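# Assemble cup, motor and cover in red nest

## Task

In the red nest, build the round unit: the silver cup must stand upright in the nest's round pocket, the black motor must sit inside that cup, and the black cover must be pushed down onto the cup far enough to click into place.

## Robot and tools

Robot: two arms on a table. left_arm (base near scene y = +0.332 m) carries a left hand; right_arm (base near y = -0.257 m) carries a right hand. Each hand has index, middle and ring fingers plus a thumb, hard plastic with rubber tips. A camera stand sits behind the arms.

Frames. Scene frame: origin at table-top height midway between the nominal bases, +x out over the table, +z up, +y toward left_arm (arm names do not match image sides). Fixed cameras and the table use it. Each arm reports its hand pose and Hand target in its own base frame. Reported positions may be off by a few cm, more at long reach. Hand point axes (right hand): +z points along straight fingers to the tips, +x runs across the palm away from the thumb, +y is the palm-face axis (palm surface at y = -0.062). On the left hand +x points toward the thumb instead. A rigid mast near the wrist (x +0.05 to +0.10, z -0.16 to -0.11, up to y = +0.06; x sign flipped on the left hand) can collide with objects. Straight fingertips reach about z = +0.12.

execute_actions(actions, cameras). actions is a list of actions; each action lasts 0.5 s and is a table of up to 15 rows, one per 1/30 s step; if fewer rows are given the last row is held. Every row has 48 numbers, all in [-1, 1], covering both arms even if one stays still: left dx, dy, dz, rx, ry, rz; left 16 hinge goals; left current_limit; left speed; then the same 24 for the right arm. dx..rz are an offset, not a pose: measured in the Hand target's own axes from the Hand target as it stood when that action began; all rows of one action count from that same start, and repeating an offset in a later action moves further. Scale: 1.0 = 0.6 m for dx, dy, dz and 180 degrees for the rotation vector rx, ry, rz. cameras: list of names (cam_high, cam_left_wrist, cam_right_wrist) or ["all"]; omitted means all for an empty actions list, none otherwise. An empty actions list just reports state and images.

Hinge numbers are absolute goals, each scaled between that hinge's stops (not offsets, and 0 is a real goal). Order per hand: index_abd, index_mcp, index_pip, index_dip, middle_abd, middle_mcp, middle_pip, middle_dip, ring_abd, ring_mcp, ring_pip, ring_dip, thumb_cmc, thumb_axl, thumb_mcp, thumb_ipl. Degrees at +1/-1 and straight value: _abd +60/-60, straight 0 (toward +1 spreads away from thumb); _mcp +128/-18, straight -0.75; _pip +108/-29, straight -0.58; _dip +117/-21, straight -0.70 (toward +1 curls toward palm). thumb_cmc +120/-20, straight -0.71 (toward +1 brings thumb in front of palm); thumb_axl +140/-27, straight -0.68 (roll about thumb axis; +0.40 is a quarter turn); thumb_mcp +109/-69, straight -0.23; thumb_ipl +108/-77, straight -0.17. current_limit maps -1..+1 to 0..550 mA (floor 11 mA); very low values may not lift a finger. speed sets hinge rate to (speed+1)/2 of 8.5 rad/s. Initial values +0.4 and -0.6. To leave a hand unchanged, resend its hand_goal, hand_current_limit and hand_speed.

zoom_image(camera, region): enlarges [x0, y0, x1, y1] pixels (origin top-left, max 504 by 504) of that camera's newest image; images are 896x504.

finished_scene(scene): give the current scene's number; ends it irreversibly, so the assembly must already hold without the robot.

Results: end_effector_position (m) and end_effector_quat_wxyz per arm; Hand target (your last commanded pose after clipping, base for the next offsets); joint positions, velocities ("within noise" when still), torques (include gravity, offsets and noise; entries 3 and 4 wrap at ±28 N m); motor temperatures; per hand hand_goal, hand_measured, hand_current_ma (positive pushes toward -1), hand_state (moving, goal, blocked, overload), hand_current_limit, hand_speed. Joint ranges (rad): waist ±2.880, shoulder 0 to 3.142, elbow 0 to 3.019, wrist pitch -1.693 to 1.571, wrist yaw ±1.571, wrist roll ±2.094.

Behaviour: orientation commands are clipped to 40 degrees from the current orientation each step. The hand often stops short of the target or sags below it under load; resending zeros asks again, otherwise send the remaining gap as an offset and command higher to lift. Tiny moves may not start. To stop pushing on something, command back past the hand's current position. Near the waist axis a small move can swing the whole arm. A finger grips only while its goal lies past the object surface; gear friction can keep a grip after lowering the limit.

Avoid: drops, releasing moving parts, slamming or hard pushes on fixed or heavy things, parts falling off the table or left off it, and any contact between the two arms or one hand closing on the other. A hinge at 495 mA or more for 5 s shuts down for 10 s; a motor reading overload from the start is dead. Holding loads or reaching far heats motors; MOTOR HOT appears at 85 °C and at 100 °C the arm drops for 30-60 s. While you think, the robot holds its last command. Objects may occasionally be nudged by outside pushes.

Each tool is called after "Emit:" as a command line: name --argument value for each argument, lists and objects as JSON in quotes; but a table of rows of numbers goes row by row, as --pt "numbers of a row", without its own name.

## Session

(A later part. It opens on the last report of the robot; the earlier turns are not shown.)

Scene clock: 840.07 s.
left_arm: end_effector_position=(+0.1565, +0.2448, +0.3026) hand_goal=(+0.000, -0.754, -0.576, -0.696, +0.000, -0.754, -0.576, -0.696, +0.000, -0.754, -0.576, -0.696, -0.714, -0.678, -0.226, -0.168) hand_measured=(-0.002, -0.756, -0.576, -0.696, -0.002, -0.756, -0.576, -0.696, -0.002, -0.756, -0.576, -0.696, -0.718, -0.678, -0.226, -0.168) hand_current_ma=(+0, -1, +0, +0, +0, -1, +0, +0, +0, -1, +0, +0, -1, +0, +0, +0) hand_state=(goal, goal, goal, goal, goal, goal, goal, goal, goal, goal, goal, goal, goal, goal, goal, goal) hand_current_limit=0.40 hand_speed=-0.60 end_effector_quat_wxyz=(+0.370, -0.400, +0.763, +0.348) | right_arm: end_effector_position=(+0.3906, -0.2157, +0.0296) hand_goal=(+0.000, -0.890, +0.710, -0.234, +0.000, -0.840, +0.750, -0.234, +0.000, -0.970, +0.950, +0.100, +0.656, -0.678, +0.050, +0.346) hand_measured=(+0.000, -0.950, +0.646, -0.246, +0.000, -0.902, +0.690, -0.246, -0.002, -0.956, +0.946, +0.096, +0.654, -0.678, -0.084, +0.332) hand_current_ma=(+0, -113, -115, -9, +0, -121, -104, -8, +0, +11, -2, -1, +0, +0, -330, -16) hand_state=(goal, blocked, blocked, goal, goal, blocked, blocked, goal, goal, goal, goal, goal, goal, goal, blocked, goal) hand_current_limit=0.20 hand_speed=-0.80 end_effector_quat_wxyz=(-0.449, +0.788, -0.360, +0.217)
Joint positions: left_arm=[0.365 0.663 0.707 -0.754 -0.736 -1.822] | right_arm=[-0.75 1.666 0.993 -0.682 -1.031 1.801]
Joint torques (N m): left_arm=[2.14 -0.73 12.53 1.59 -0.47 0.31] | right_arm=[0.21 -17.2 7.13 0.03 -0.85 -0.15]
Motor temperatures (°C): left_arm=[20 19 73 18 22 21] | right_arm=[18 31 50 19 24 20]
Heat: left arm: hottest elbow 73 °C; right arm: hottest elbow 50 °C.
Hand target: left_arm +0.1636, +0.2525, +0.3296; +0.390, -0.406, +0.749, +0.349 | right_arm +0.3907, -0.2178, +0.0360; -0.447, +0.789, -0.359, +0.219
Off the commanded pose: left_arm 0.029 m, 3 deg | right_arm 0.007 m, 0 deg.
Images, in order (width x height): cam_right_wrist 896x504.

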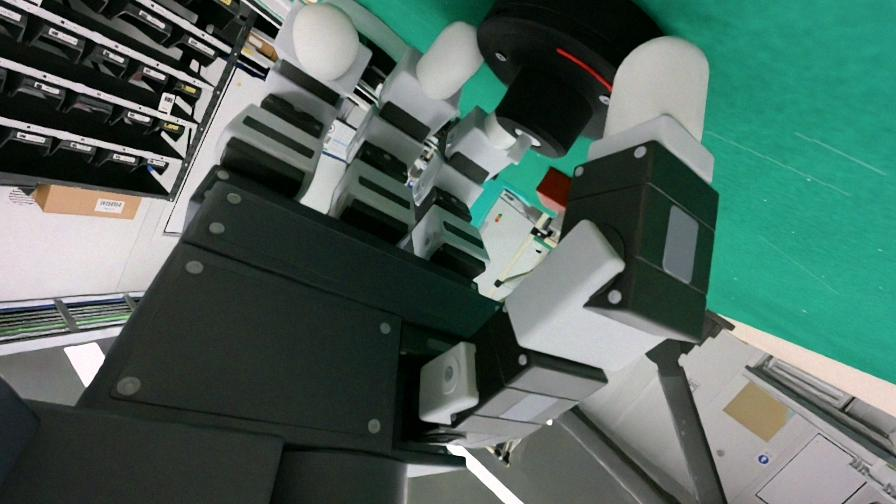

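Emit:
execute_actions --actions '[[[0,0,0,0,0,0,0,-0.754,-0.576,-0.696,0,-0.754,-0.576,-0.696,0,-0.754,-0.576,-0.696,-0.714,-0.678,-0.226,-0.168,0.4,-0.6,-0.0009,-0.0289,-0.0168,0,0,0,0,-0.89,0.71,-0.233,0,-0.84,0.75,-0.233,0,-0.97,0.95,0.1,0.657,-0.678,0.05,0.346,0.2,-0.8]]]' --cameras '["cam_right_wrist"]'

Scene clock: 843.63 s.
left_arm: end_effector_position=(+0.1565, +0.2448, +0.3026) hand_goal=(+0.000, -0.754, -0.576, -0.696, +0.000, -0.754, -0.576, -0.696, +0.000, -0.754, -0.576, -0.696, -0.714, -0.678, -0.226, -0.168) hand_measured=(-0.002, -0.756, -0.576, -0.696, -0.002, -0.756, -0.576, -0.696, -0.002, -0.756, -0.576, -0.696, -0.718, -0.678, -0.226, -0.168) hand_current_ma=(+0, -1, +0, +0, +0, -1, +0, +0, +0, -1, +0, +0, -1, +0, +0, +0) hand_state=(goal, goal, goal, goal, goal, goal, goal, goal, goal, goal, goal, goal, goal, goal, goal, goal) hand_current_limit=0.40 hand_speed=-0.60 end_effector_quat_wxyz=(+0.370, -0.400, +0.763, +0.348) | right_arm: end_effector_position=(+0.3814, -0.2087, +0.0342) hand_goal=(+0.000, -0.890, +0.710, -0.234, +0.000, -0.840, +0.750, -0.234, +0.000, -0.970, +0.950, +0.100, +0.656, -0.678, +0.050, +0.346) hand_measured=(+0.000, -0.938, +0.646, -0.250, +0.000, -0.892, +0.696, -0.246, -0.002, -0.956, +0.946, +0.096, +0.650, -0.682, -0.084, +0.318) hand_current_ma=(+0, -81, -115, -13, +0, -93, -88, -8, +0, +11, -2, -1, -3, -2, -330, -47) hand_state=(goal, blocked, blocked, goal, goal, blocked, blocked, goal, goal, goal, goal, goal, goal, goal, blocked, blocked) hand_current_limit=0.20 hand_speed=-0.80 end_effector_quat_wxyz=(-0.452, +0.787, -0.370, +0.199)
Joint positions: left_arm=[0.365 0.663 0.707 -0.754 -0.736 -1.822] | right_arm=[-0.75 1.652 0.993 -0.739 -1.024 1.798]
Joint torques (N m): left_arm=[2.08 -0.73 12.52 1.59 -0.47 0.3] | right_arm=[0.15 -18.78 8.42 0.1 -1.14 -0.12]
Motor temperatures (°C): left_arm=[20 19 73 18 22 21] | right_arm=[18 30 50 19 24 20]
Heat: left arm: hottest elbow 73 °C; right arm: hottest elbow 50 °C.
Hand target: left_arm +0.1636, +0.2525, +0.3296; +0.390, -0.406, +0.749, +0.349 | right_arm +0.3901, -0.2170, +0.0561; -0.447, +0.789, -0.359, +0.219
Off the commanded pose: left_arm 0.029 m, 3 deg | right_arm 0.025 m, 3 deg.
Images, in order (width x height): cam_right_wrist 896x504.

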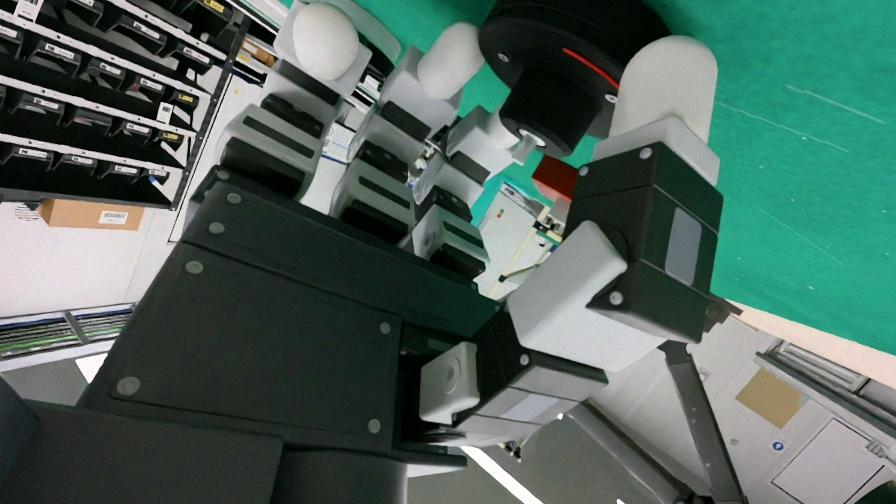

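Emit:
execute_actions --actions '[[[0,0,0,0,0,0,0,-0.754,-0.576,-0.696,0,-0.754,-0.576,-0.696,0,-0.754,-0.576,-0.696,-0.714,-0.678,-0.226,-0.168,0.4,-0.6,-0.0009,-0.0289,-0.0168,0,0,0,0,-0.89,0.71,-0.233,0,-0.84,0.75,-0.233,0,-0.97,0.95,0.1,0.657,-0.678,0.05,0.346,0.2,-0.8]],[[0,0,0,0,0,0,0,-0.754,-0.576,-0.696,0,-0.754,-0.576,-0.696,0,-0.754,-0.576,-0.696,-0.714,-0.678,-0.226,-0.168,0.4,-0.6,-0.0009,-0.0289,-0.0168,0,0,0,0,-0.89,0.71,-0.233,0,-0.84,0.75,-0.233,0,-0.97,0.95,0.1,0.657,-0.678,0.05,0.346,0.2,-0.8]]]' --cameras '["cam_right_wrist","cam_high"]'

Scene clock: 849.83 s.
left_arm: end_effector_position=(+0.1565, +0.2448, +0.3026) hand_goal=(+0.000, -0.754, -0.576, -0.696, +0.000, -0.754, -0.576, -0.696, +0.000, -0.754, -0.576, -0.696, -0.714, -0.678, -0.226, -0.168) hand_measured=(-0.002, -0.756, -0.576, -0.696, -0.002, -0.756, -0.576, -0.696, -0.002, -0.756, -0.576, -0.696, -0.718, -0.678, -0.226, -0.168) hand_current_ma=(+0, -1, +0, +0, +0, -1, +0, +0, +0, -1, +0, +0, -1, +0, +0, +0) hand_state=(goal, goal, goal, goal, goal, goal, goal, goal, goal, goal, goal, goal, goal, goal, goal, goal) hand_current_limit=0.40 hand_speed=-0.60 end_effector_quat_wxyz=(+0.370, -0.400, +0.763, +0.348) | right_arm: end_effector_position=(+0.3726, -0.2007, +0.0678) hand_goal=(+0.000, -0.890, +0.710, -0.234, +0.000, -0.840, +0.750, -0.234, +0.000, -0.970, +0.950, +0.100, +0.656, -0.678, +0.050, +0.346) hand_measured=(+0.000, -0.938, +0.646, -0.250, +0.000, -0.892, +0.696, -0.246, -0.002, -0.956, +0.946, +0.096, +0.650, -0.682, -0.084, +0.318) hand_current_ma=(+0, -80, -115, -14, +0, -92, -88, -8, +0, +11, -2, -1, -3, -2, -330, -48) hand_state=(goal, blocked, blocked, goal, goal, blocked, blocked, goal, goal, goal, goal, goal, goal, goal, blocked, blocked) hand_current_limit=0.20 hand_speed=-0.80 end_effector_quat_wxyz=(-0.454, +0.786, -0.375, +0.191)
Joint positions: left_arm=[0.365 0.663 0.707 -0.754 -0.736 -1.822] | right_arm=[-0.75 1.58 1.009 -0.846 -1.023 1.797]
Joint torques (N m): left_arm=[2.02 -0.67 12.53 1.59 -0.46 0.3] | right_arm=[0.21 -17.55 10.73 0.14 -1.19 -0.09]
Motor temperatures (°C): left_arm=[20 19 74 18 22 21] | right_arm=[18 31 50 19 24 20]
Heat: left arm: hottest elbow 74 °C; right arm: hottest elbow 50 °C.
Hand target: left_arm +0.1636, +0.2525, +0.3296; +0.390, -0.406, +0.749, +0.349 | right_arm +0.3889, -0.2154, +0.0962; -0.447, +0.789, -0.359, +0.219
Off the commanded pose: left_arm 0.029 m, 3 deg | right_arm 0.036 m, 4 deg.
Images, in order (width x height): cam_high 896x504, cam_right_wrist 896x504.

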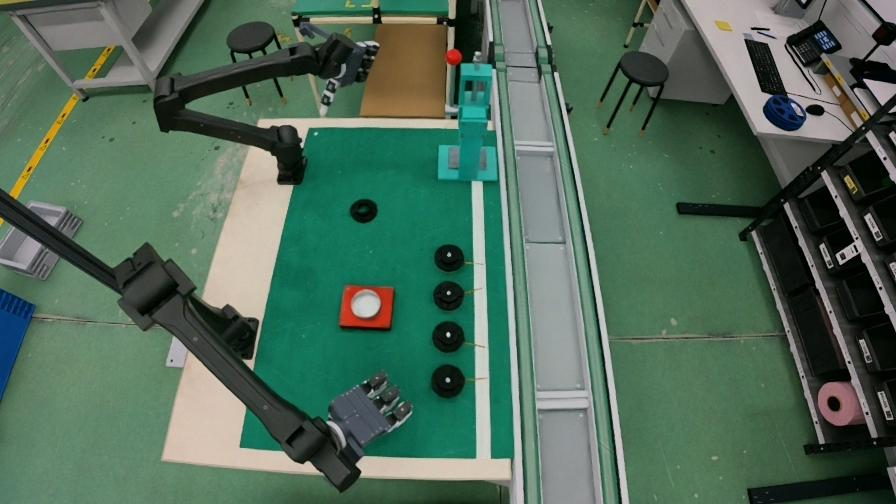

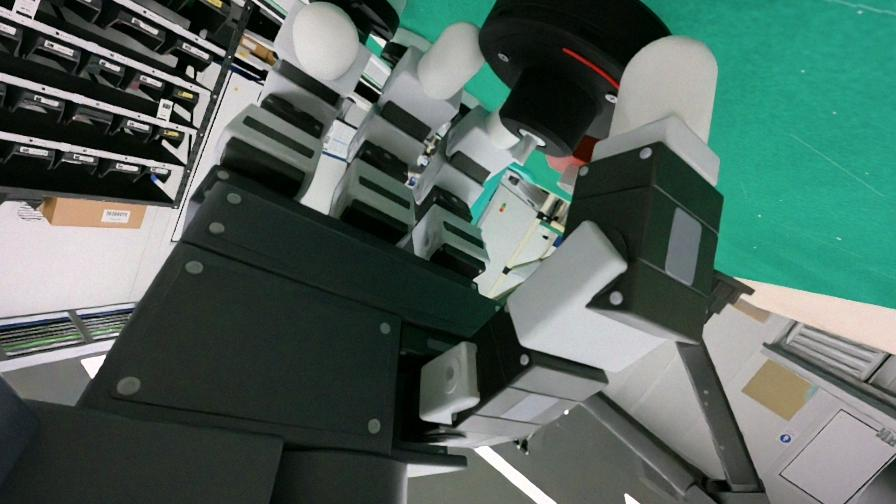

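Emit:
execute_actions --actions '[[[0,0,0,0,0,0,0,-0.754,-0.576,-0.696,0,-0.754,-0.576,-0.696,0,-0.754,-0.576,-0.696,-0.714,-0.678,-0.226,-0.168,0.4,-0.6,-0.0017,-0.0577,-0.0335,0,0,0,0,-0.89,0.71,-0.233,0,-0.84,0.75,-0.233,0,-0.97,0.95,0.1,0.657,-0.678,0.05,0.346,0.2,-0.8]],[[0,0,0,0,0,0,0,-0.754,-0.576,-0.696,0,-0.754,-0.576,-0.696,0,-0.754,-0.576,-0.696,-0.714,-0.678,-0.226,-0.168,0.4,-0.6,-0.1144,-0.078,0.1185,0.0019,-0.0641,-0.0372,0,-0.89,0.71,-0.233,0,-0.84,0.75,-0.233,0,-0.97,0.95,0.1,0.657,-0.678,0.05,0.346,0.2,-0.8]],[[0,0,0,0,0,0,0,-0.754,-0.576,-0.696,0,-0.754,-0.576,-0.696,0,-0.754,-0.576,-0.696,-0.714,-0.678,-0.226,-0.168,0.4,-0.6,-0.111,-0.0733,0.1103,0.0019,-0.0641,-0.0372,0,-0.89,0.71,-0.233,0,-0.84,0.75,-0.233,0,-0.97,0.95,0.1,0.657,-0.678,0.05,0.346,0.2,-0.8]]]' --cameras '["cam_right_wrist"]'

Scene clock: 864.97 s.
left_arm: end_effector_position=(+0.1565, +0.2448, +0.3026) hand_goal=(+0.000, -0.754, -0.576, -0.696, +0.000, -0.754, -0.576, -0.696, +0.000, -0.754, -0.576, -0.696, -0.714, -0.678, -0.226, -0.168) hand_measured=(-0.002, -0.756, -0.576, -0.696, -0.002, -0.756, -0.576, -0.696, -0.002, -0.756, -0.576, -0.696, -0.718, -0.678, -0.226, -0.168) hand_current_ma=(+0, -1, +0, +0, +0, -1, +0, +0, +0, -1, +0, +0, -1, +0, +0, +0) hand_state=(goal, goal, goal, goal, goal, goal, goal, goal, goal, goal, goal, goal, goal, goal, goal, goal) hand_current_limit=0.40 hand_speed=-0.60 end_effector_quat_wxyz=(+0.370, -0.400, +0.763, +0.348) | right_arm: end_effector_position=(+0.3931, +0.0012, +0.1258) hand_goal=(+0.000, -0.890, +0.710, -0.234, +0.000, -0.840, +0.750, -0.234, +0.000, -0.970, +0.950, +0.100, +0.656, -0.678, +0.050, +0.346) hand_measured=(+0.000, -0.932, +0.646, -0.254, +0.000, -0.888, +0.698, -0.246, -0.002, -0.956, +0.946, +0.096, +0.648, -0.682, -0.084, +0.314) hand_current_ma=(+0, -66, -115, -17, +0, -81, -81, -8, +0, +11, -1, -1, -4, -2, -330, -60) hand_state=(goal, blocked, blocked, goal, goal, blocked, blocked, goal, goal, goal, goal, goal, goal, goal, blocked, blocked) hand_current_limit=0.20 hand_speed=-0.80 end_effector_quat_wxyz=(-0.486, +0.852, -0.172, +0.086)
Joint positions: left_arm=[0.365 0.663 0.707 -0.754 -0.736 -1.822] | right_arm=[-0.273 1.416 0.998 -0.985 -1.025 1.791]
Joint torques (N m): left_arm=[2.02 -0.62 12.53 1.61 -0.47 0.31] | right_arm=[-0.38 -15.27 8.73 1.09 -1.15 0.04]
Motor temperatures (°C): left_arm=[20 19 74 18 22 21] | right_arm=[18 30 52 19 25 20]
Heat: left arm: hottest elbow 74 °C; right arm: hottest elbow 52 °C.
Hand target: left_arm +0.1636, +0.2525, +0.3296; +0.390, -0.406, +0.749, +0.349 | right_arm +0.4014, -0.0030, +0.1421; -0.486, +0.851, -0.168, +0.109
Off the commanded pose: left_arm 0.029 m, 3 deg | right_arm 0.019 m, 3 deg.
Images, in order (width x height): cam_right_wrist 896x504.

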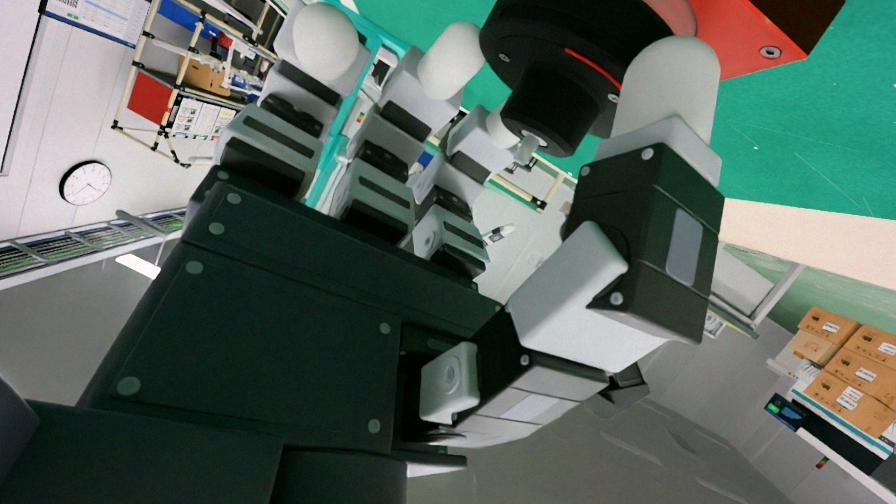

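Emit:
execute_actions --actions '[[[0,0,0,0,0,0,0,-0.754,-0.576,-0.696,0,-0.754,-0.576,-0.696,0,-0.754,-0.576,-0.696,-0.714,-0.678,-0.226,-0.168,0.4,-0.6,-0.0992,-0.0640,0.1042,0.0019,-0.0641,-0.0372,0,-0.89,0.71,-0.233,0,-0.84,0.75,-0.233,0,-0.97,0.95,0.1,0.657,-0.678,0.05,0.346,0.2,-0.8]],[[0,0,0,0,0,0,0,-0.754,-0.576,-0.696,0,-0.754,-0.576,-0.696,0,-0.754,-0.576,-0.696,-0.714,-0.678,-0.226,-0.168,0.4,-0.6,0,0,0,0,0,0,0,-0.89,0.71,-0.233,0,-0.84,0.75,-0.233,0,-0.97,0.95,0.1,0.657,-0.678,0.05,0.346,0.2,-0.8]]]' --cameras '["cam_right_wrist","cam_high"]'

Emit:
zoom_image --camera "cam_high" --region '[310, 240, 430, 340]'

Scene clock: 874.37 s.
left_arm: end_effector_position=(+0.1565, +0.2448, +0.3026) hand_goal=(+0.000, -0.754, -0.576, -0.696, +0.000, -0.754, -0.576, -0.696, +0.000, -0.754, -0.576, -0.696, -0.714, -0.678, -0.226, -0.168) hand_measured=(-0.002, -0.756, -0.576, -0.696, -0.002, -0.756, -0.576, -0.696, -0.002, -0.756, -0.576, -0.696, -0.718, -0.678, -0.226, -0.168) hand_current_ma=(+0, -1, +0, +0, +0, -1, +0, +0, +0, -1, +0, +0, -1, +0, +0, +0) hand_state=(goal, goal, goal, goal, goal, goal, goal, goal, goal, goal, goal, goal, goal, goal, goal, goal) hand_current_limit=0.40 hand_speed=-0.60 end_effector_quat_wxyz=(+0.370, -0.400, +0.763, +0.348) | right_arm: end_effector_position=(+0.3669, +0.0895, +0.1269) hand_goal=(+0.000, -0.890, +0.710, -0.234, +0.000, -0.840, +0.750, -0.234, +0.000, -0.970, +0.950, +0.100, +0.656, -0.678, +0.050, +0.346) hand_measured=(+0.000, -0.932, +0.646, -0.254, +0.000, -0.888, +0.700, -0.246, -0.002, -0.956, +0.946, +0.096, +0.648, -0.682, -0.084, +0.314) hand_current_ma=(+0, -64, -115, -18, +0, -80, -79, -8, +0, +11, -1, -1, -4, -3, -330, -61) hand_state=(goal, blocked, blocked, goal, goal, blocked, blocked, goal, goal, goal, goal, goal, goal, goal, blocked, blocked) hand_current_limit=0.20 hand_speed=-0.80 end_effector_quat_wxyz=(-0.494, +0.866, -0.073, +0.030)
Joint positions: left_arm=[0.365 0.663 0.707 -0.754 -0.736 -1.822] | right_arm=[-0.049 1.376 0.962 -0.998 -1.027 1.778]
Joint torques (N m): left_arm=[2.08 -0.62 12.51 1.59 -0.47 0.31] | right_arm=[-0.15 -14.56 8.72 1.01 -1.12 0.03]
Motor temperatures (°C): left_arm=[20 19 74 18 22 21] | right_arm=[18 30 52 19 25 20]
Heat: left arm: hottest elbow 74 °C; right arm: hottest elbow 52 °C.
Hand target: left_arm +0.1636, +0.2525, +0.3296; +0.390, -0.406, +0.749, +0.349 | right_arm +0.3755, +0.0878, +0.1425; -0.496, +0.864, -0.068, +0.052
Off the commanded pose: left_arm 0.029 m, 3 deg | right_arm 0.018 m, 3 deg.
Images, in order (width x height): cam_high 896x504, cam_right_wrist 896x504.

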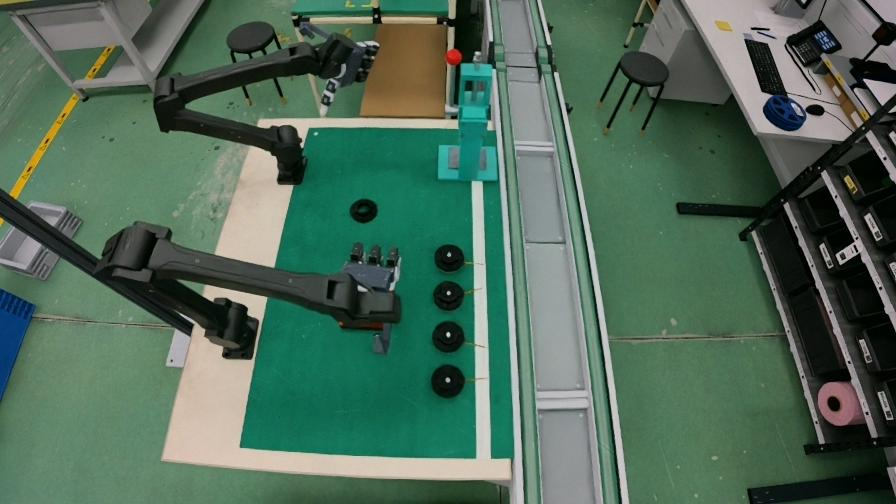

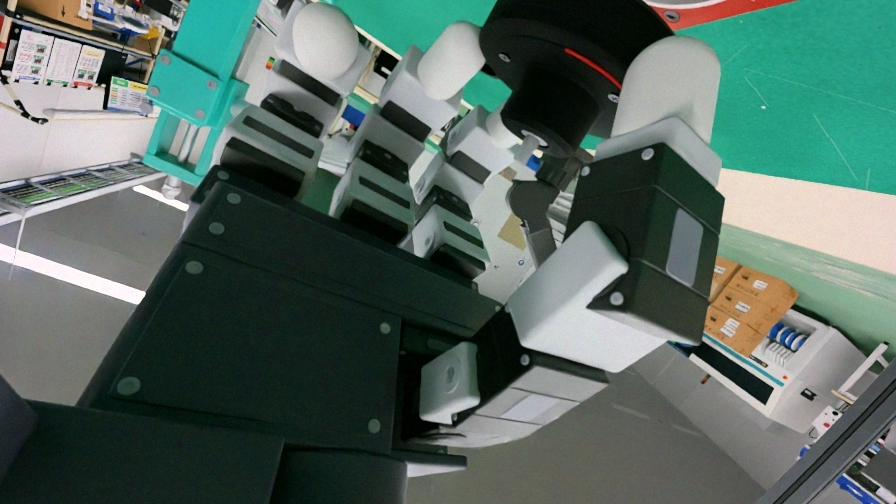

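Scaled by 4.200 from the camera's 896x504 image, which has a finer 1280x720 frame.

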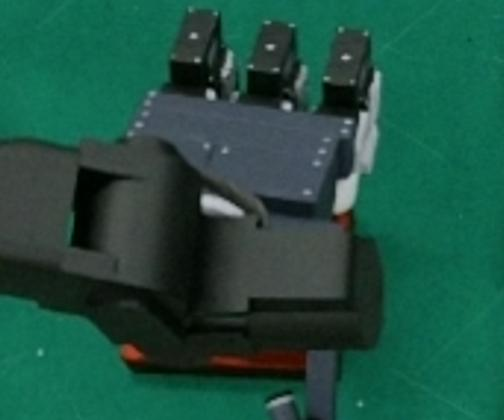

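Emit:
execute_actions --actions '[[[0,0,0,0,0,0,0,-0.754,-0.576,-0.696,0,-0.754,-0.576,-0.696,0,-0.754,-0.576,-0.696,-0.714,-0.678,-0.226,-0.168,0.4,-0.6,0.0013,0.0433,0.0251,0,0,0,0,-0.89,0.71,-0.233,0,-0.84,0.75,-0.233,0,-0.97,0.95,0.1,0.657,-0.678,0.05,0.346,0.2,-0.8]],[[0,0,0,0,0,0,0,-0.754,-0.576,-0.696,0,-0.754,-0.576,-0.696,0,-0.754,-0.576,-0.696,-0.714,-0.678,-0.226,-0.168,0.4,-0.6,0.0007,0.0216,0.0125,0,0,0,0,-0.89,0.71,-0.233,0,-0.84,0.75,-0.233,0,-0.97,0.95,0.1,0.657,-0.678,0.05,0.346,0.2,-0.8]]]'

Scene clock: 885.87 s.
left_arm: end_effector_position=(+0.1565, +0.2448, +0.3026) hand_goal=(+0.000, -0.754, -0.576, -0.696, +0.000, -0.754, -0.576, -0.696, +0.000, -0.754, -0.576, -0.696, -0.714, -0.678, -0.226, -0.168) hand_measured=(-0.002, -0.756, -0.576, -0.696, -0.002, -0.756, -0.576, -0.696, -0.002, -0.756, -0.576, -0.696, -0.718, -0.678, -0.226, -0.168) hand_current_ma=(+0, -1, +0, +0, +0, -1, +0, +0, +0, -1, +0, +0, -1, +0, +0, +0) hand_state=(goal, goal, goal, goal, goal, goal, goal, goal, goal, goal, goal, goal, goal, goal, goal, goal) hand_current_limit=0.40 hand_speed=-0.60 end_effector_quat_wxyz=(+0.370, -0.400, +0.763, +0.348) | right_arm: end_effector_position=(+0.3695, +0.0893, +0.0927) hand_goal=(+0.000, -0.890, +0.710, -0.234, +0.000, -0.840, +0.750, -0.234, +0.000, -0.970, +0.950, +0.100, +0.656, -0.678, +0.050, +0.346) hand_measured=(+0.000, -0.932, +0.646, -0.254, +0.000, -0.888, +0.700, -0.246, -0.002, -0.956, +0.946, +0.096, +0.648, -0.682, -0.084, +0.314) hand_current_ma=(+0, -64, -115, -18, +0, -80, -79, -8, +0, +11, -1, -1, -4, -3, -330, -61) hand_state=(goal, blocked, blocked, goal, goal, blocked, blocked, goal, goal, goal, goal, goal, goal, goal, blocked, blocked) hand_current_limit=0.20 hand_speed=-0.80 end_effector_quat_wxyz=(-0.494, +0.866, -0.066, +0.042)
Joint positions: left_arm=[0.365 0.663 0.707 -0.754 -0.736 -1.822] | right_arm=[-0.049 1.411 0.896 -0.871 -1.026 1.778]
Joint torques (N m): left_arm=[2.08 -0.62 12.53 1.58 -0.47 0.31] | right_arm=[-0.32 -12.45 8.09 1.13 -1.16 0]
Motor temperatures (°C): left_arm=[20 19 74 18 22 21] | right_arm=[18 30 54 19 25 20]
Heat: left arm: hottest elbow 74 °C; right arm: hottest elbow 54 °C.
Hand target: left_arm +0.1636, +0.2525, +0.3296; +0.390, -0.406, +0.749, +0.349 | right_arm +0.3777, +0.0873, +0.0975; -0.496, +0.864, -0.068, +0.052
Off the commanded pose: left_arm 0.029 m, 3 deg | right_arm 0.010 m, 1 deg.

Emit:
execute_actions --actions '[[[0,0,0,0,0,0,0,-0.754,-0.576,-0.696,0,-0.754,-0.576,-0.696,0,-0.754,-0.576,-0.696,-0.714,-0.678,-0.226,-0.168,0.4,-0.6,0.0,0.0145,0.0118,0,0,0,0,-0.89,0.71,-0.233,0,-0.84,0.75,-0.233,0,-0.97,0.95,0.1,0.657,-0.678,0.05,0.346,0.2,-0.8]]]'

Scene clock: 895.67 s.
left_arm: end_effector_position=(+0.1565, +0.2448, +0.3026) hand_goal=(+0.000, -0.754, -0.576, -0.696, +0.000, -0.754, -0.576, -0.696, +0.000, -0.754, -0.576, -0.696, -0.714, -0.678, -0.226, -0.168) hand_measured=(-0.002, -0.756, -0.576, -0.696, -0.002, -0.756, -0.576, -0.696, -0.002, -0.756, -0.576, -0.696, -0.718, -0.678, -0.226, -0.168) hand_current_ma=(+0, -1, +0, +0, +0, -1, +0, +0, +0, -1, +0, +0, -1, +0, +0, +0) hand_state=(goal, goal, goal, goal, goal, goal, goal, goal, goal, goal, goal, goal, goal, goal, goal, goal) hand_current_limit=0.40 hand_speed=-0.60 end_effector_quat_wxyz=(+0.370, -0.400, +0.763, +0.348) | right_arm: end_effector_position=(+0.3712, +0.0893, +0.0829) hand_goal=(+0.000, -0.890, +0.710, -0.234, +0.000, -0.840, +0.750, -0.234, +0.000, -0.970, +0.950, +0.100, +0.656, -0.678, +0.050, +0.346) hand_measured=(+0.000, -0.932, +0.646, -0.254, +0.000, -0.888, +0.700, -0.246, -0.002, -0.956, +0.946, +0.096, +0.648, -0.682, -0.084, +0.314) hand_current_ma=(+0, -64, -115, -18, +0, -80, -79, -8, +0, +11, -1, -1, -4, -3, -330, -61) hand_state=(goal, blocked, blocked, goal, goal, blocked, blocked, goal, goal, goal, goal, goal, goal, goal, blocked, blocked) hand_current_limit=0.20 hand_speed=-0.80 end_effector_quat_wxyz=(-0.494, +0.866, -0.066, +0.045)
Joint positions: left_arm=[0.365 0.663 0.707 -0.754 -0.736 -1.822] | right_arm=[-0.049 1.425 0.881 -0.83 -1.026 1.785]
Joint torques (N m): left_arm=[2.02 -0.62 12.52 1.58 -0.47 0.3] | right_arm=[0.09 -12.4 7.9 1.11 -1.13 0.02]
Motor temperatures (°C): left_arm=[20 19 74 18 22 21] | right_arm=[18 30 52 19 25 20]
Heat: left arm: hottest elbow 74 °C; right arm: hottest elbow 52 °C.
Hand target: left_arm +0.1636, +0.2525, +0.3296; +0.390, -0.406, +0.749, +0.349 | right_arm +0.3782, +0.0890, +0.0865; -0.496, +0.864, -0.068, +0.052
Off the commanded pose: left_arm 0.029 m, 3 deg | right_arm 0.008 m, 1 deg.

Emit:
execute_actions --actions '[[[0,0,0,0,0,0,0,-0.754,-0.576,-0.696,0,-0.754,-0.576,-0.696,0,-0.754,-0.576,-0.696,-0.714,-0.678,-0.226,-0.168,0.4,-0.6,-0.002,0.0127,0.0113,0,0,0,0,-0.89,0.71,-0.233,0,-0.84,0.75,-0.233,0,-0.97,0.95,0.1,0.657,-0.678,0.05,0.346,0.2,-0.8]]]'

Scene clock: 900.23 s.
left_arm: end_effector_position=(+0.1565, +0.2448, +0.3026) hand_goal=(+0.000, -0.754, -0.576, -0.696, +0.000, -0.754, -0.576, -0.696, +0.000, -0.754, -0.576, -0.696, -0.714, -0.678, -0.226, -0.168) hand_measured=(-0.002, -0.756, -0.576, -0.696, -0.002, -0.756, -0.576, -0.696, -0.002, -0.756, -0.576, -0.696, -0.718, -0.678, -0.226, -0.168) hand_current_ma=(+0, -1, +0, +0, +0, -1, +0, +0, +0, -1, +0, +0, -1, +0, +0, +0) hand_state=(goal, goal, goal, goal, goal, goal, goal, goal, goal, goal, goal, goal, goal, goal, goal, goal) hand_current_limit=0.40 hand_speed=-0.60 end_effector_quat_wxyz=(+0.370, -0.400, +0.763, +0.348) | right_arm: end_effector_position=(+0.3714, +0.0898, +0.0780) hand_goal=(+0.000, -0.890, +0.710, -0.234, +0.000, -0.840, +0.750, -0.234, +0.000, -0.970, +0.950, +0.100, +0.656, -0.678, +0.050, +0.346) hand_measured=(+0.000, -0.932, +0.648, -0.256, +0.000, -0.888, +0.710, -0.246, -0.002, -0.956, +0.946, +0.096, +0.644, -0.686, -0.084, +0.312) hand_current_ma=(+0, -64, -111, -21, +0, -80, -56, -8, +0, +11, -1, -1, -9, -6, -330, -64) hand_state=(goal, blocked, blocked, blocked, goal, blocked, blocked, goal, goal, goal, goal, goal, goal, goal, blocked, blocked) hand_current_limit=0.20 hand_speed=-0.80 end_effector_quat_wxyz=(-0.495, +0.865, -0.071, +0.047)
Joint positions: left_arm=[0.365 0.663 0.707 -0.754 -0.736 -1.822] | right_arm=[-0.049 1.428 0.867 -0.796 -1.026 1.805]
Joint torques (N m): left_arm=[2.08 -0.73 12.52 1.59 -0.46 0.31] | right_arm=[0.67 -11.52 7.54 1.37 -1.07 -0.06]
Motor temperatures (°C): left_arm=[20 19 74 18 22 21] | right_arm=[18 30 52 19 25 20]
Heat: left arm: hottest elbow 74 °C; right arm: hottest elbow 52 °C.
Hand target: left_arm +0.1636, +0.2525, +0.3296; +0.390, -0.406, +0.749, +0.349 | right_arm +0.3776, +0.0912, +0.0766; -0.496, +0.864, -0.068, +0.052
Off the commanded pose: left_arm 0.029 m, 3 deg | right_arm 0.006 m, 1 deg.

Emit:
zoom_image --camera "cam_right_wrist" --region '[400, 0, 800, 220]'

Scaled by 1.260 from the camera's 896x504 image, which has a finer 1280x720 frame.
This view is cut from an older image: the scene may have changed since it was taken.

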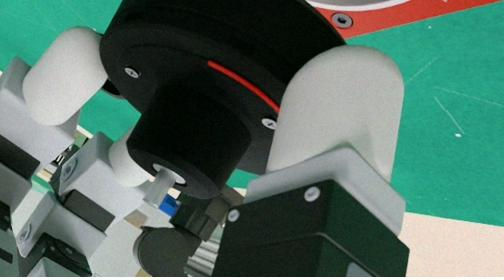

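Emit:
execute_actions --actions '[]' --cameras '["cam_right_wrist"]'

Emit:
zoom_image --camera "cam_right_wrist" --region '[400, 0, 800, 220]'

Scene clock: 906.07 s.
left_arm: end_effector_position=(+0.1565, +0.2448, +0.3026) hand_goal=(+0.000, -0.754, -0.576, -0.696, +0.000, -0.754, -0.576, -0.696, +0.000, -0.754, -0.576, -0.696, -0.714, -0.678, -0.226, -0.168) hand_measured=(-0.002, -0.756, -0.576, -0.696, -0.002, -0.756, -0.576, -0.696, -0.002, -0.756, -0.576, -0.696, -0.718, -0.678, -0.226, -0.168) hand_current_ma=(+0, -1, +0, +0, +0, -1, +0, +0, +0, -1, +0, +0, -1, +0, +0, +0) hand_state=(goal, goal, goal, goal, goal, goal, goal, goal, goal, goal, goal, goal, goal, goal, goal, goal) hand_current_limit=0.40 hand_speed=-0.60 end_effector_quat_wxyz=(+0.370, -0.400, +0.763, +0.348) | right_arm: end_effector_position=(+0.3714, +0.0898, +0.0780) hand_goal=(+0.000, -0.890, +0.710, -0.234, +0.000, -0.840, +0.750, -0.234, +0.000, -0.970, +0.950, +0.100, +0.656, -0.678, +0.050, +0.346) hand_measured=(+0.000, -0.932, +0.648, -0.256, +0.000, -0.888, +0.710, -0.246, -0.002, -0.956, +0.946, +0.096, +0.644, -0.686, -0.084, +0.312) hand_current_ma=(+0, -64, -111, -21, +0, -80, -56, -8, +0, +11, -1, -1, -9, -6, -330, -64) hand_state=(goal, blocked, blocked, blocked, goal, blocked, blocked, goal, goal, goal, goal, goal, goal, goal, blocked, blocked) hand_current_limit=0.20 hand_speed=-0.80 end_effector_quat_wxyz=(-0.495, +0.865, -0.071, +0.047)
Joint positions: left_arm=[0.365 0.663 0.707 -0.754 -0.736 -1.822] | right_arm=[-0.049 1.428 0.867 -0.796 -1.026 1.806]
Joint velocities: within noise
Joint torques (N m): left_arm=[2.14 -0.62 12.52 1.59 -0.47 0.3] | right_arm=[0.67 -11.4 7.53 1.37 -1.06 -0.07]
Motor temperatures (°C): left_arm=[20 19 74 18 22 21] | right_arm=[18 30 52 19 25 20]
Heat: left arm: hottest elbow 74 °C; right arm: hottest elbow 52 °C.
Hand target: left_arm +0.1636, +0.2525, +0.3296; +0.390, -0.406, +0.749, +0.349 | right_arm +0.3776, +0.0912, +0.0766; -0.496, +0.864, -0.068, +0.052
Off the commanded pose: left_arm 0.029 m, 3 deg | right_arm 0.007 m, 1 deg.
Images, in order (width x height): cam_right_wrist 896x504.

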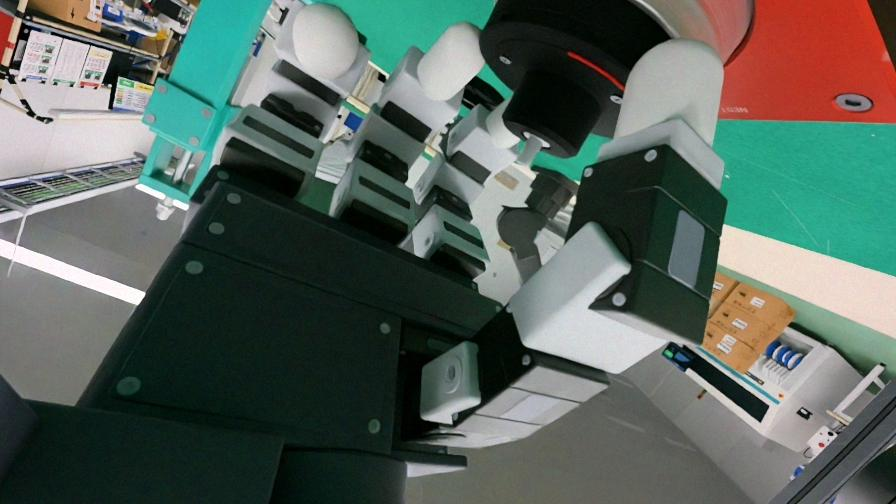

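Scaled by 1.260 from the camera's 896x504 image, which has a finer 1280x720 frame.

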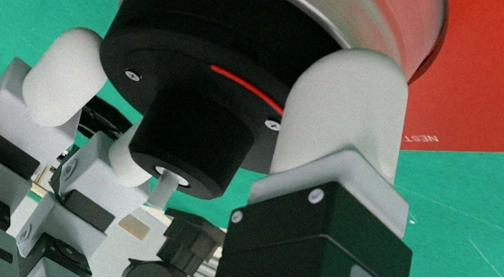

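Emit:
execute_actions --actions '[[[0,0,0,0,0,0,0,-0.754,-0.576,-0.696,0,-0.754,-0.576,-0.696,0,-0.754,-0.576,-0.696,-0.714,-0.678,-0.226,-0.168,0.4,-0.6,-0.003,0.0101,0.0059,0,0,0,0,-0.89,0.71,-0.233,0,-0.84,0.75,-0.233,0,-0.97,0.95,0.1,0.657,-0.678,0.05,0.346,0.2,-0.8]]]'

Emit:
execute_actions --actions '[]' --cameras '["cam_right_wrist"]'

Scene clock: 916.67 s.
left_arm: end_effector_position=(+0.1565, +0.2448, +0.3026) hand_goal=(+0.000, -0.754, -0.576, -0.696, +0.000, -0.754, -0.576, -0.696, +0.000, -0.754, -0.576, -0.696, -0.714, -0.678, -0.226, -0.168) hand_measured=(-0.002, -0.756, -0.576, -0.696, -0.002, -0.756, -0.576, -0.696, -0.002, -0.756, -0.576, -0.696, -0.718, -0.678, -0.226, -0.168) hand_current_ma=(+0, -1, +0, +0, +0, -1, +0, +0, +0, -1, +0, +0, -1, +0, +0, +0) hand_state=(goal, goal, goal, goal, goal, goal, goal, goal, goal, goal, goal, goal, goal, goal, goal, goal) hand_current_limit=0.40 hand_speed=-0.60 end_effector_quat_wxyz=(+0.370, -0.400, +0.763, +0.348) | right_arm: end_effector_position=(+0.3702, +0.0901, +0.0719) hand_goal=(+0.000, -0.890, +0.710, -0.234, +0.000, -0.840, +0.750, -0.234, +0.000, -0.970, +0.950, +0.100, +0.656, -0.678, +0.050, +0.346) hand_measured=(+0.000, -0.932, +0.650, -0.256, +0.000, -0.888, +0.718, -0.246, -0.002, -0.956, +0.946, +0.096, +0.640, -0.688, -0.084, +0.312) hand_current_ma=(+0, -64, -105, -22, +0, -80, -40, -7, +0, +11, -1, -1, -12, -9, -330, -68) hand_state=(goal, blocked, blocked, blocked, goal, blocked, blocked, goal, goal, goal, goal, goal, goal, goal, blocked, blocked) hand_current_limit=0.20 hand_speed=-0.80 end_effector_quat_wxyz=(-0.495, +0.864, -0.073, +0.047)
Joint positions: left_arm=[0.365 0.663 0.707 -0.754 -0.736 -1.822] | right_arm=[-0.049 1.435 0.854 -0.773 -1.027 1.812]
Joint torques (N m): left_arm=[2.08 -0.62 12.52 1.59 -0.47 0.3] | right_arm=[0.67 -11.34 7.31 1.39 -1 -0.1]
Motor temperatures (°C): left_arm=[20 19 74 18 22 21] | right_arm=[18 30 52 19 25 20]
Heat: left arm: hottest elbow 74 °C; right arm: hottest elbow 52 °C.
Hand target: left_arm +0.1636, +0.2525, +0.3296; +0.390, -0.406, +0.749, +0.349 | right_arm +0.3759, +0.0915, +0.0693; -0.496, +0.864, -0.068, +0.052
Off the commanded pose: left_arm 0.029 m, 3 deg | right_arm 0.006 m, 1 deg.

Scene clock: 916.67 s.
left_arm: end_effector_position=(+0.1565, +0.2448, +0.3026) hand_goal=(+0.000, -0.754, -0.576, -0.696, +0.000, -0.754, -0.576, -0.696, +0.000, -0.754, -0.576, -0.696, -0.714, -0.678, -0.226, -0.168) hand_measured=(-0.002, -0.756, -0.576, -0.696, -0.002, -0.756, -0.576, -0.696, -0.002, -0.756, -0.576, -0.696, -0.718, -0.678, -0.226, -0.168) hand_current_ma=(+0, -1, +0, +0, +0, -1, +0, +0, +0, -1, +0, +0, -1, +0, +0, +0) hand_state=(goal, goal, goal, goal, goal, goal, goal, goal, goal, goal, goal, goal, goal, goal, goal, goal) hand_current_limit=0.40 hand_speed=-0.60 end_effector_quat_wxyz=(+0.370, -0.400, +0.763, +0.348) | right_arm: end_effector_position=(+0.3702, +0.0901, +0.0719) hand_goal=(+0.000, -0.890, +0.710, -0.234, +0.000, -0.840, +0.750, -0.234, +0.000, -0.970, +0.950, +0.100, +0.656, -0.678, +0.050, +0.346) hand_measured=(+0.000, -0.932, +0.650, -0.256, +0.000, -0.888, +0.718, -0.246, -0.002, -0.956, +0.946, +0.096, +0.640, -0.688, -0.084, +0.312) hand_current_ma=(+0, -64, -105, -22, +0, -80, -40, -7, +0, +11, -1, -1, -12, -9, -330, -68) hand_state=(goal, blocked, blocked, blocked, goal, blocked, blocked, goal, goal, goal, goal, goal, goal, goal, blocked, blocked) hand_current_limit=0.20 hand_speed=-0.80 end_effector_quat_wxyz=(-0.495, +0.864, -0.073, +0.047)
Joint positions: left_arm=[0.365 0.663 0.707 -0.754 -0.736 -1.822] | right_arm=[-0.049 1.435 0.854 -0.773 -1.027 1.812]
Joint velocities: within noise
Joint torques (N m): left_arm=[2.08 -0.62 12.52 1.59 -0.47 0.3] | right_arm=[0.67 -11.34 7.31 1.39 -1 -0.1]
Motor temperatures (°C): left_arm=[20 19 74 18 22 21] | right_arm=[18 30 52 19 25 20]
Heat: left arm: hottest elbow 74 °C; right arm: hottest elbow 52 °C.
Hand target: left_arm +0.1636, +0.2525, +0.3296; +0.390, -0.406, +0.749, +0.349 | right_arm +0.3759, +0.0915, +0.0693; -0.496, +0.864, -0.068, +0.052
Off the commanded pose: left_arm 0.029 m, 3 deg | right_arm 0.006 m, 1 deg.
Images, in order (width x height): cam_right_wrist 896x504.

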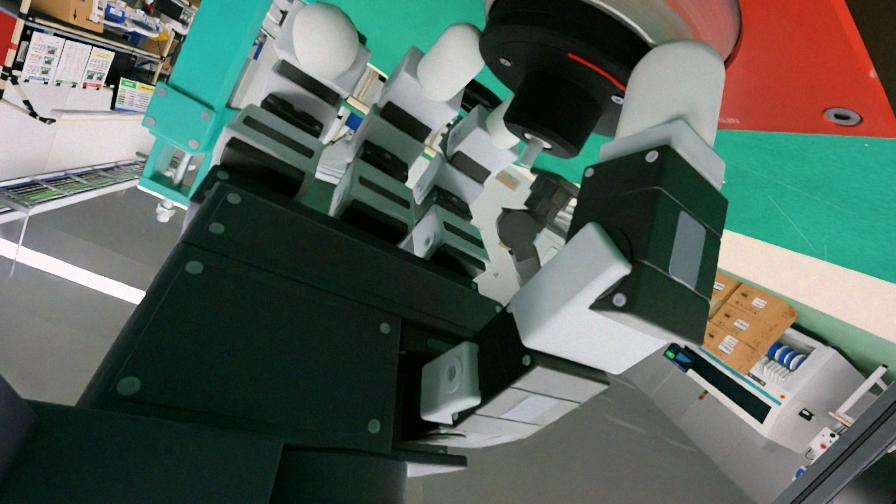

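Emit:
execute_actions --actions '[[[0,0,0,0,0,0,0,-0.754,-0.576,-0.696,0,-0.754,-0.576,-0.696,0,-0.754,-0.576,-0.696,-0.714,-0.678,-0.226,-0.168,0.4,-0.6,0,0,0,0,0,0,0,-0.92,0.665,-0.24,0,-0.875,0.725,-0.24,0,-0.97,0.95,0.1,0.657,-0.678,-0.05,0.335,0.2,-0.9]],[[0,0,0,0,0,0,0,-0.754,-0.576,-0.696,0,-0.754,-0.576,-0.696,0,-0.754,-0.576,-0.696,-0.714,-0.678,-0.226,-0.168,0.4,-0.6,0,0,0,0,0,0,0,-0.94,0.64,-0.24,0,-0.90,0.695,-0.24,0,-0.97,0.95,0.1,0.657,-0.678,-0.09,0.33,0.2,-0.9]],[[0,0,0,0,0,0,0,-0.754,-0.576,-0.696,0,-0.754,-0.576,-0.696,0,-0.754,-0.576,-0.696,-0.714,-0.678,-0.226,-0.168,0.4,-0.6,0,0,0,0,0,0,0,-0.95,0.60,-0.24,0,-0.94,0.64,-0.24,0,-0.97,0.95,0.1,0.657,-0.678,-0.12,0.33,0.2,-0.9]]]' --cameras '["cam_right_wrist"]'

Scene clock: 924.97 s.
left_arm: end_effector_position=(+0.1565, +0.2448, +0.3026) hand_goal=(+0.000, -0.754, -0.576, -0.696, +0.000, -0.754, -0.576, -0.696, +0.000, -0.754, -0.576, -0.696, -0.714, -0.678, -0.226, -0.168) hand_measured=(-0.002, -0.756, -0.576, -0.696, -0.002, -0.756, -0.576, -0.696, -0.002, -0.756, -0.576, -0.696, -0.718, -0.678, -0.226, -0.168) hand_current_ma=(+0, -1, +0, +0, +0, -1, +0, +0, +0, -1, +0, +0, -1, +0, +0, +0) hand_state=(goal, goal, goal, goal, goal, goal, goal, goal, goal, goal, goal, goal, goal, goal, goal, goal) hand_current_limit=0.40 hand_speed=-0.60 end_effector_quat_wxyz=(+0.370, -0.400, +0.763, +0.348) | right_arm: end_effector_position=(+0.3711, +0.0903, +0.0721) hand_goal=(+0.000, -0.950, +0.600, -0.240, +0.000, -0.940, +0.640, -0.240, +0.000, -0.970, +0.950, +0.100, +0.656, -0.678, -0.120, +0.330) hand_measured=(+0.000, -0.942, +0.602, -0.242, +0.000, -0.922, +0.642, -0.244, -0.002, -0.956, +0.946, +0.096, +0.652, -0.680, -0.116, +0.328) hand_current_ma=(+0, +4, +1, +0, +0, +16, +0, -1, +0, +11, -1, -1, -1, -1, +2, -1) hand_state=(goal, goal, goal, goal, goal, goal, goal, goal, goal, goal, goal, goal, goal, goal, goal, goal) hand_current_limit=0.20 hand_speed=-0.90 end_effector_quat_wxyz=(-0.496, +0.864, -0.073, +0.049)
Joint positions: left_arm=[0.365 0.663 0.707 -0.754 -0.736 -1.822] | right_arm=[-0.049 1.435 0.854 -0.767 -1.028 1.816]
Joint torques (N m): left_arm=[2.14 -0.67 12.52 1.58 -0.47 0.31] | right_arm=[0.67 -11.4 7.32 1.2 -0.97 -0.14]
Motor temperatures (°C): left_arm=[20 19 75 18 22 21] | right_arm=[18 30 52 20 25 20]
Heat: left arm: hottest elbow 75 °C; right arm: hottest elbow 52 °C.
Hand target: left_arm +0.1636, +0.2525, +0.3296; +0.390, -0.406, +0.749, +0.349 | right_arm +0.3760, +0.0915, +0.0693; -0.496, +0.864, -0.068, +0.052
Off the commanded pose: left_arm 0.029 m, 3 deg | right_arm 0.006 m, 1 deg.
Images, in order (width x height): cam_right_wrist 896x504.

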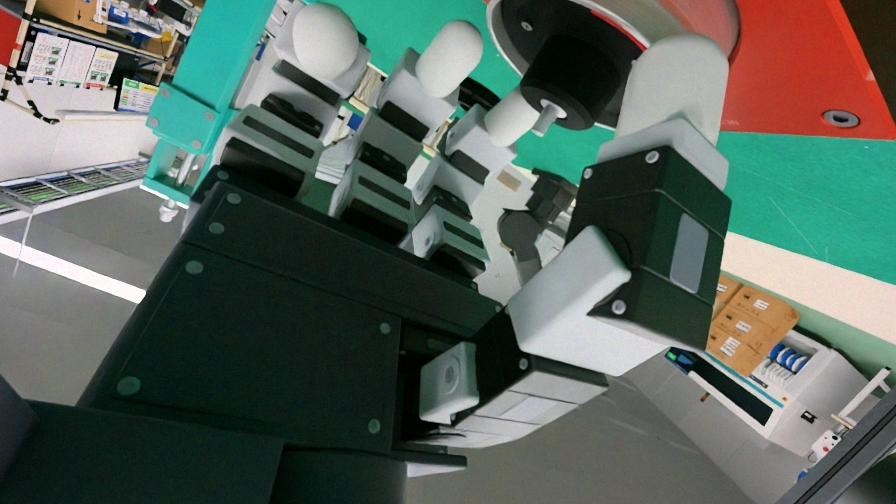

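Emit:
execute_actions --actions '[[[0,0,0,0,0,0,0,-0.754,-0.576,-0.696,0,-0.754,-0.576,-0.696,0,-0.754,-0.576,-0.696,-0.714,-0.678,-0.226,-0.168,0.4,-0.6,0,0,0,0,0,0,0,-0.97,0.40,-0.161,0,-0.97,0.40,-0.161,0,-0.97,0.95,0.1,0.657,-0.678,-0.16,0.258,0.4,-0.7]],[[0,0,0,0,0,0,0,-0.754,-0.576,-0.696,0,-0.754,-0.576,-0.696,0,-0.754,-0.576,-0.696,-0.714,-0.678,-0.226,-0.168,0.4,-0.6,-0.0009,-0.0289,-0.0168,0,0,0,0,-0.97,0.308,-0.161,0,-0.97,0.308,-0.161,0,-0.97,-0.576,-0.696,0.657,-0.678,-0.17,0.258,0.4,-0.7]],[[0,0,0,0,0,0,0,-0.754,-0.576,-0.696,0,-0.754,-0.576,-0.696,0,-0.754,-0.576,-0.696,-0.714,-0.678,-0.226,-0.168,0.4,-0.6,-0.0017,-0.0577,-0.0335,0,0,0,0,-0.97,0.308,-0.161,0,-0.97,0.308,-0.161,0,-0.97,-0.576,-0.696,0.657,-0.678,-0.143,0.258,0.4,-0.7]],[[0,0,0,0,0,0,0,-0.754,-0.576,-0.696,0,-0.754,-0.576,-0.696,0,-0.754,-0.576,-0.696,-0.714,-0.678,-0.226,-0.168,0.4,-0.6,-0.0017,-0.0577,-0.0335,0,0,0,0,-0.97,0.308,-0.161,0,-0.97,0.308,-0.161,0,-0.97,-0.576,-0.696,0.657,-0.678,-0.143,0.258,0.4,-0.7]]]' --cameras '["cam_right_wrist","cam_high"]'

Scene clock: 932.87 s.
left_arm: end_effector_position=(+0.1565, +0.2448, +0.3026) hand_goal=(+0.000, -0.754, -0.576, -0.696, +0.000, -0.754, -0.576, -0.696, +0.000, -0.754, -0.576, -0.696, -0.714, -0.678, -0.226, -0.168) hand_measured=(-0.002, -0.756, -0.576, -0.696, -0.002, -0.756, -0.576, -0.696, -0.002, -0.756, -0.576, -0.696, -0.718, -0.678, -0.226, -0.168) hand_current_ma=(+0, -1, +0, +0, +0, -1, +0, +0, +0, -1, +0, +0, -1, +0, +0, +0) hand_state=(goal, goal, goal, goal, goal, goal, goal, goal, goal, goal, goal, goal, goal, goal, goal, goal) hand_current_limit=0.40 hand_speed=-0.60 end_effector_quat_wxyz=(+0.370, -0.400, +0.763, +0.348) | right_arm: end_effector_position=(+0.3584, +0.0910, +0.1521) hand_goal=(+0.000, -0.970, +0.308, -0.162, +0.000, -0.970, +0.308, -0.162, +0.000, -0.970, -0.576, -0.696, +0.656, -0.678, -0.144, +0.258) hand_measured=(+0.000, -0.952, +0.312, -0.166, +0.000, -0.952, +0.312, -0.164, -0.002, -0.956, -0.570, -0.694, +0.654, -0.680, -0.144, +0.260) hand_current_ma=(+0, +17, +1, -1, +0, +18, +1, -1, +0, +11, +3, +1, +0, -1, +0, +0) hand_state=(goal, goal, goal, goal, goal, goal, goal, goal, goal, goal, goal, goal, goal, goal, goal, goal) hand_current_limit=0.40 hand_speed=-0.70 end_effector_quat_wxyz=(-0.495, +0.864, -0.080, +0.038)
Joint positions: left_arm=[0.365 0.663 0.707 -0.754 -0.736 -1.822] | right_arm=[-0.049 1.311 0.968 -1.028 -1.028 1.819]
Joint torques (N m): left_arm=[2.08 -0.67 12.52 1.58 -0.46 0.31] | right_arm=[0.79 -11.63 11.04 0.23 -0.99 -0.12]
Motor temperatures (°C): left_arm=[20 19 75 18 22 21] | right_arm=[18 30 53 19 25 20]
Heat: left arm: hottest elbow 75 °C; right arm: hottest elbow 53 °C.
Hand target: left_arm +0.1636, +0.2525, +0.3296; +0.390, -0.406, +0.749, +0.349 | right_arm +0.3711, +0.0924, +0.1693; -0.496, +0.864, -0.068, +0.052
Off the commanded pose: left_arm 0.029 m, 3 deg | right_arm 0.022 m, 2 deg.
Images, in order (width x height): cam_high 896x504, cam_right_wrist 896x504.

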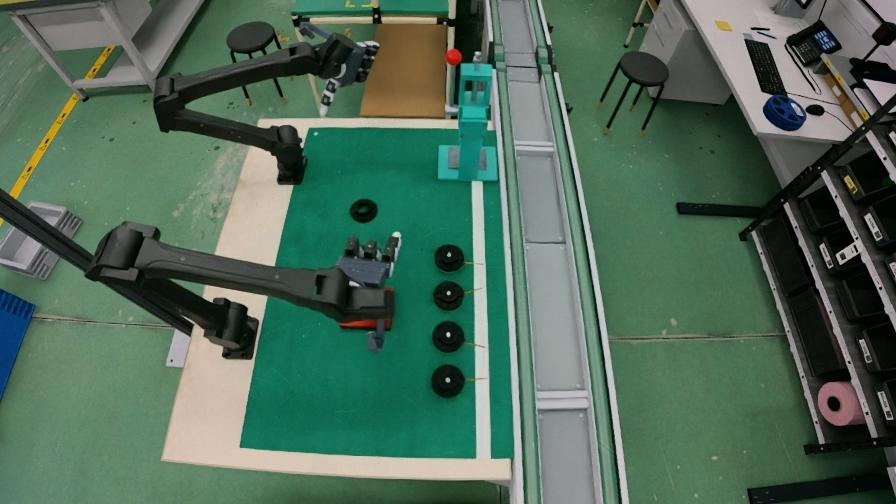

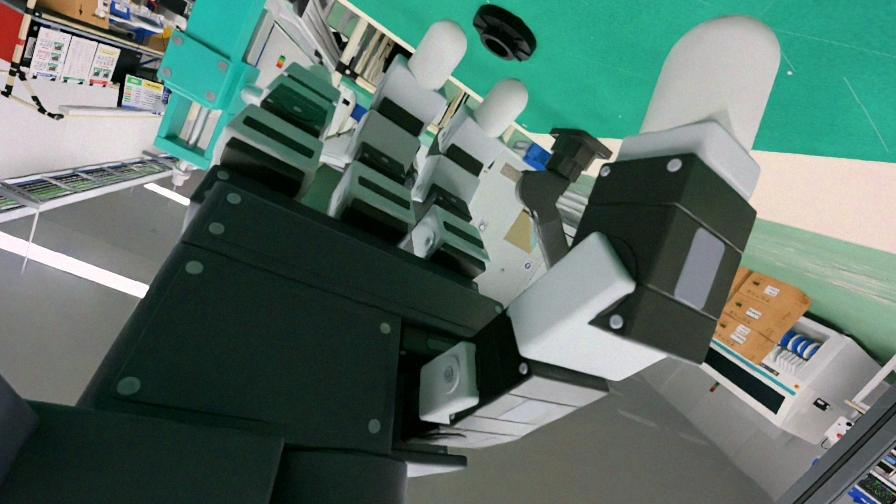

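Emit:
execute_actions --actions '[[[0,0,0,0,0,0,0,-0.754,-0.576,-0.696,0,-0.754,-0.576,-0.696,0,-0.754,-0.576,-0.696,-0.714,-0.678,-0.226,-0.168,0.4,-0.6,-0.0017,-0.087,0.1507,0.0017,-0.0561,-0.0325,0,-0.97,0.308,-0.161,0,-0.97,0.308,-0.161,0,-0.97,-0.576,-0.696,0.657,-0.678,-0.143,0.258,0.4,-0.7]],[[0,0,0,0,0,0,0,-0.754,-0.576,-0.696,0,-0.754,-0.576,-0.696,0,-0.754,-0.576,-0.696,-0.714,-0.678,-0.226,-0.168,0.4,-0.6,-0.015,-0.0949,0.1644,0.0017,-0.0561,-0.0325,0,-0.97,0.308,-0.161,0,-0.97,0.308,-0.161,0,-0.97,-0.576,-0.696,0.657,-0.678,-0.143,0.258,0.4,-0.7]],[[0,0,0,0,0,0,0,-0.754,-0.576,-0.696,0,-0.754,-0.576,-0.696,0,-0.754,-0.576,-0.696,-0.714,-0.678,-0.226,-0.168,0.4,-0.6,-0.0285,-0.1028,0.178,0.0017,-0.0561,-0.0325,0,-0.97,0.308,-0.161,0,-0.97,0.308,-0.161,0,-0.97,-0.576,-0.696,0.657,-0.678,-0.143,0.258,0.4,-0.7]]]' --cameras '["cam_right_wrist","cam_high"]'

Emit:
zoom_image --camera "cam_high" --region '[320, 240, 440, 340]'

Scene clock: 946.93 s.
left_arm: end_effector_position=(+0.1565, +0.2448, +0.3026) hand_goal=(+0.000, -0.754, -0.576, -0.696, +0.000, -0.754, -0.576, -0.696, +0.000, -0.754, -0.576, -0.696, -0.714, -0.678, -0.226, -0.168) hand_measured=(-0.002, -0.756, -0.576, -0.696, -0.002, -0.756, -0.576, -0.696, -0.002, -0.756, -0.576, -0.696, -0.718, -0.678, -0.226, -0.168) hand_current_ma=(+0, -1, +0, +0, +0, -1, +0, +0, +0, -1, +0, +0, -1, +0, +0, +0) hand_state=(goal, goal, goal, goal, goal, goal, goal, goal, goal, goal, goal, goal, goal, goal, goal, goal) hand_current_limit=0.40 hand_speed=-0.60 end_effector_quat_wxyz=(+0.370, -0.400, +0.763, +0.348) | right_arm: end_effector_position=(+0.3118, +0.4109, +0.1548) hand_goal=(+0.000, -0.970, +0.308, -0.162, +0.000, -0.970, +0.308, -0.162, +0.000, -0.970, -0.576, -0.696, +0.656, -0.678, -0.144, +0.258) hand_measured=(+0.000, -0.954, +0.310, -0.166, +0.000, -0.954, +0.310, -0.164, -0.002, -0.956, -0.570, -0.694, +0.654, -0.680, -0.144, +0.260) hand_current_ma=(+0, +14, +1, -1, +0, +14, +1, -1, +0, +11, +3, +1, +0, -1, +0, +0) hand_state=(goal, goal, goal, goal, goal, goal, goal, goal, goal, goal, goal, goal, goal, goal, goal, goal) hand_current_limit=0.40 hand_speed=-0.70 end_effector_quat_wxyz=(-0.481, +0.848, +0.189, -0.118)
Joint positions: left_arm=[0.365 0.663 0.707 -0.754 -0.736 -1.822] | right_arm=[0.71 1.627 1.306 -0.855 -0.986 2.056]
Joint torques (N m): left_arm=[2.02 -0.67 12.52 1.57 -0.47 0.3] | right_arm=[0.15 -16.67 11.79 1.42 -0.83 -0.06]
Motor temperatures (°C): left_arm=[20 19 75 18 22 21] | right_arm=[18 29 54 19 25 20]
Heat: left arm: hottest elbow 75 °C; right arm: hottest elbow 54 °C.
Hand target: left_arm +0.1636, +0.2525, +0.3296; +0.390, -0.406, +0.749, +0.349 | right_arm +0.3292, +0.4248, +0.1680; -0.490, +0.844, +0.195, -0.100
Off the commanded pose: left_arm 0.029 m, 3 deg | right_arm 0.026 m, 2 deg.
Images, in order (width x height): cam_high 896x504, cam_right_wrist 896x504.

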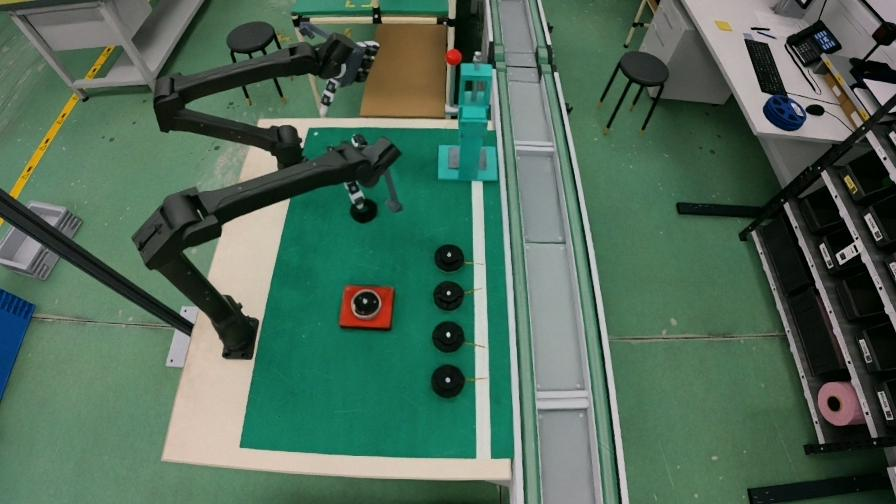

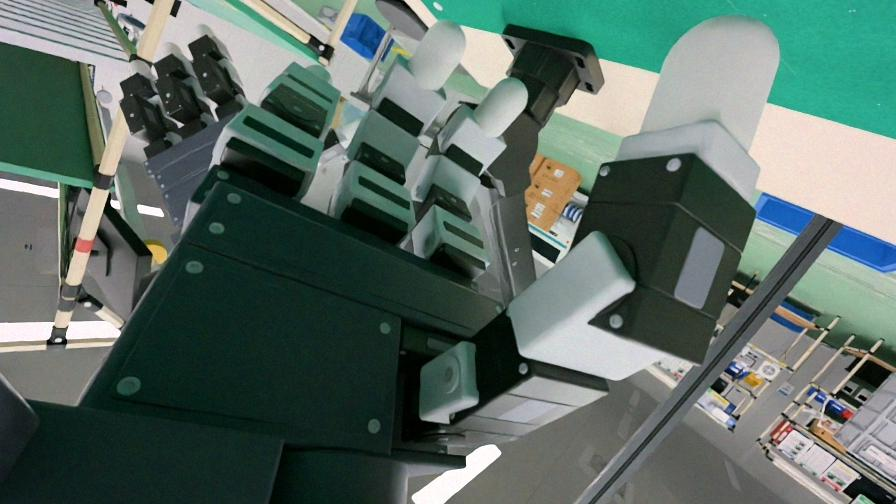

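Scaled by 4.200 from the camera's 896x504 image, which has a finer 1280x720 frame.

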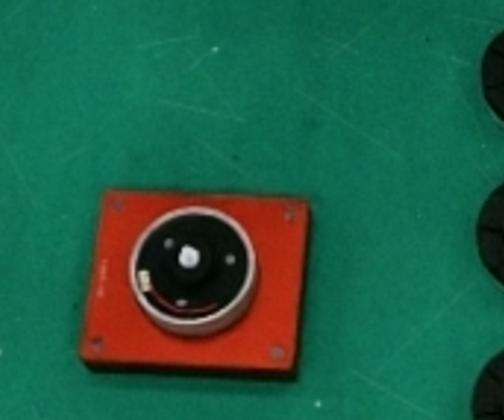

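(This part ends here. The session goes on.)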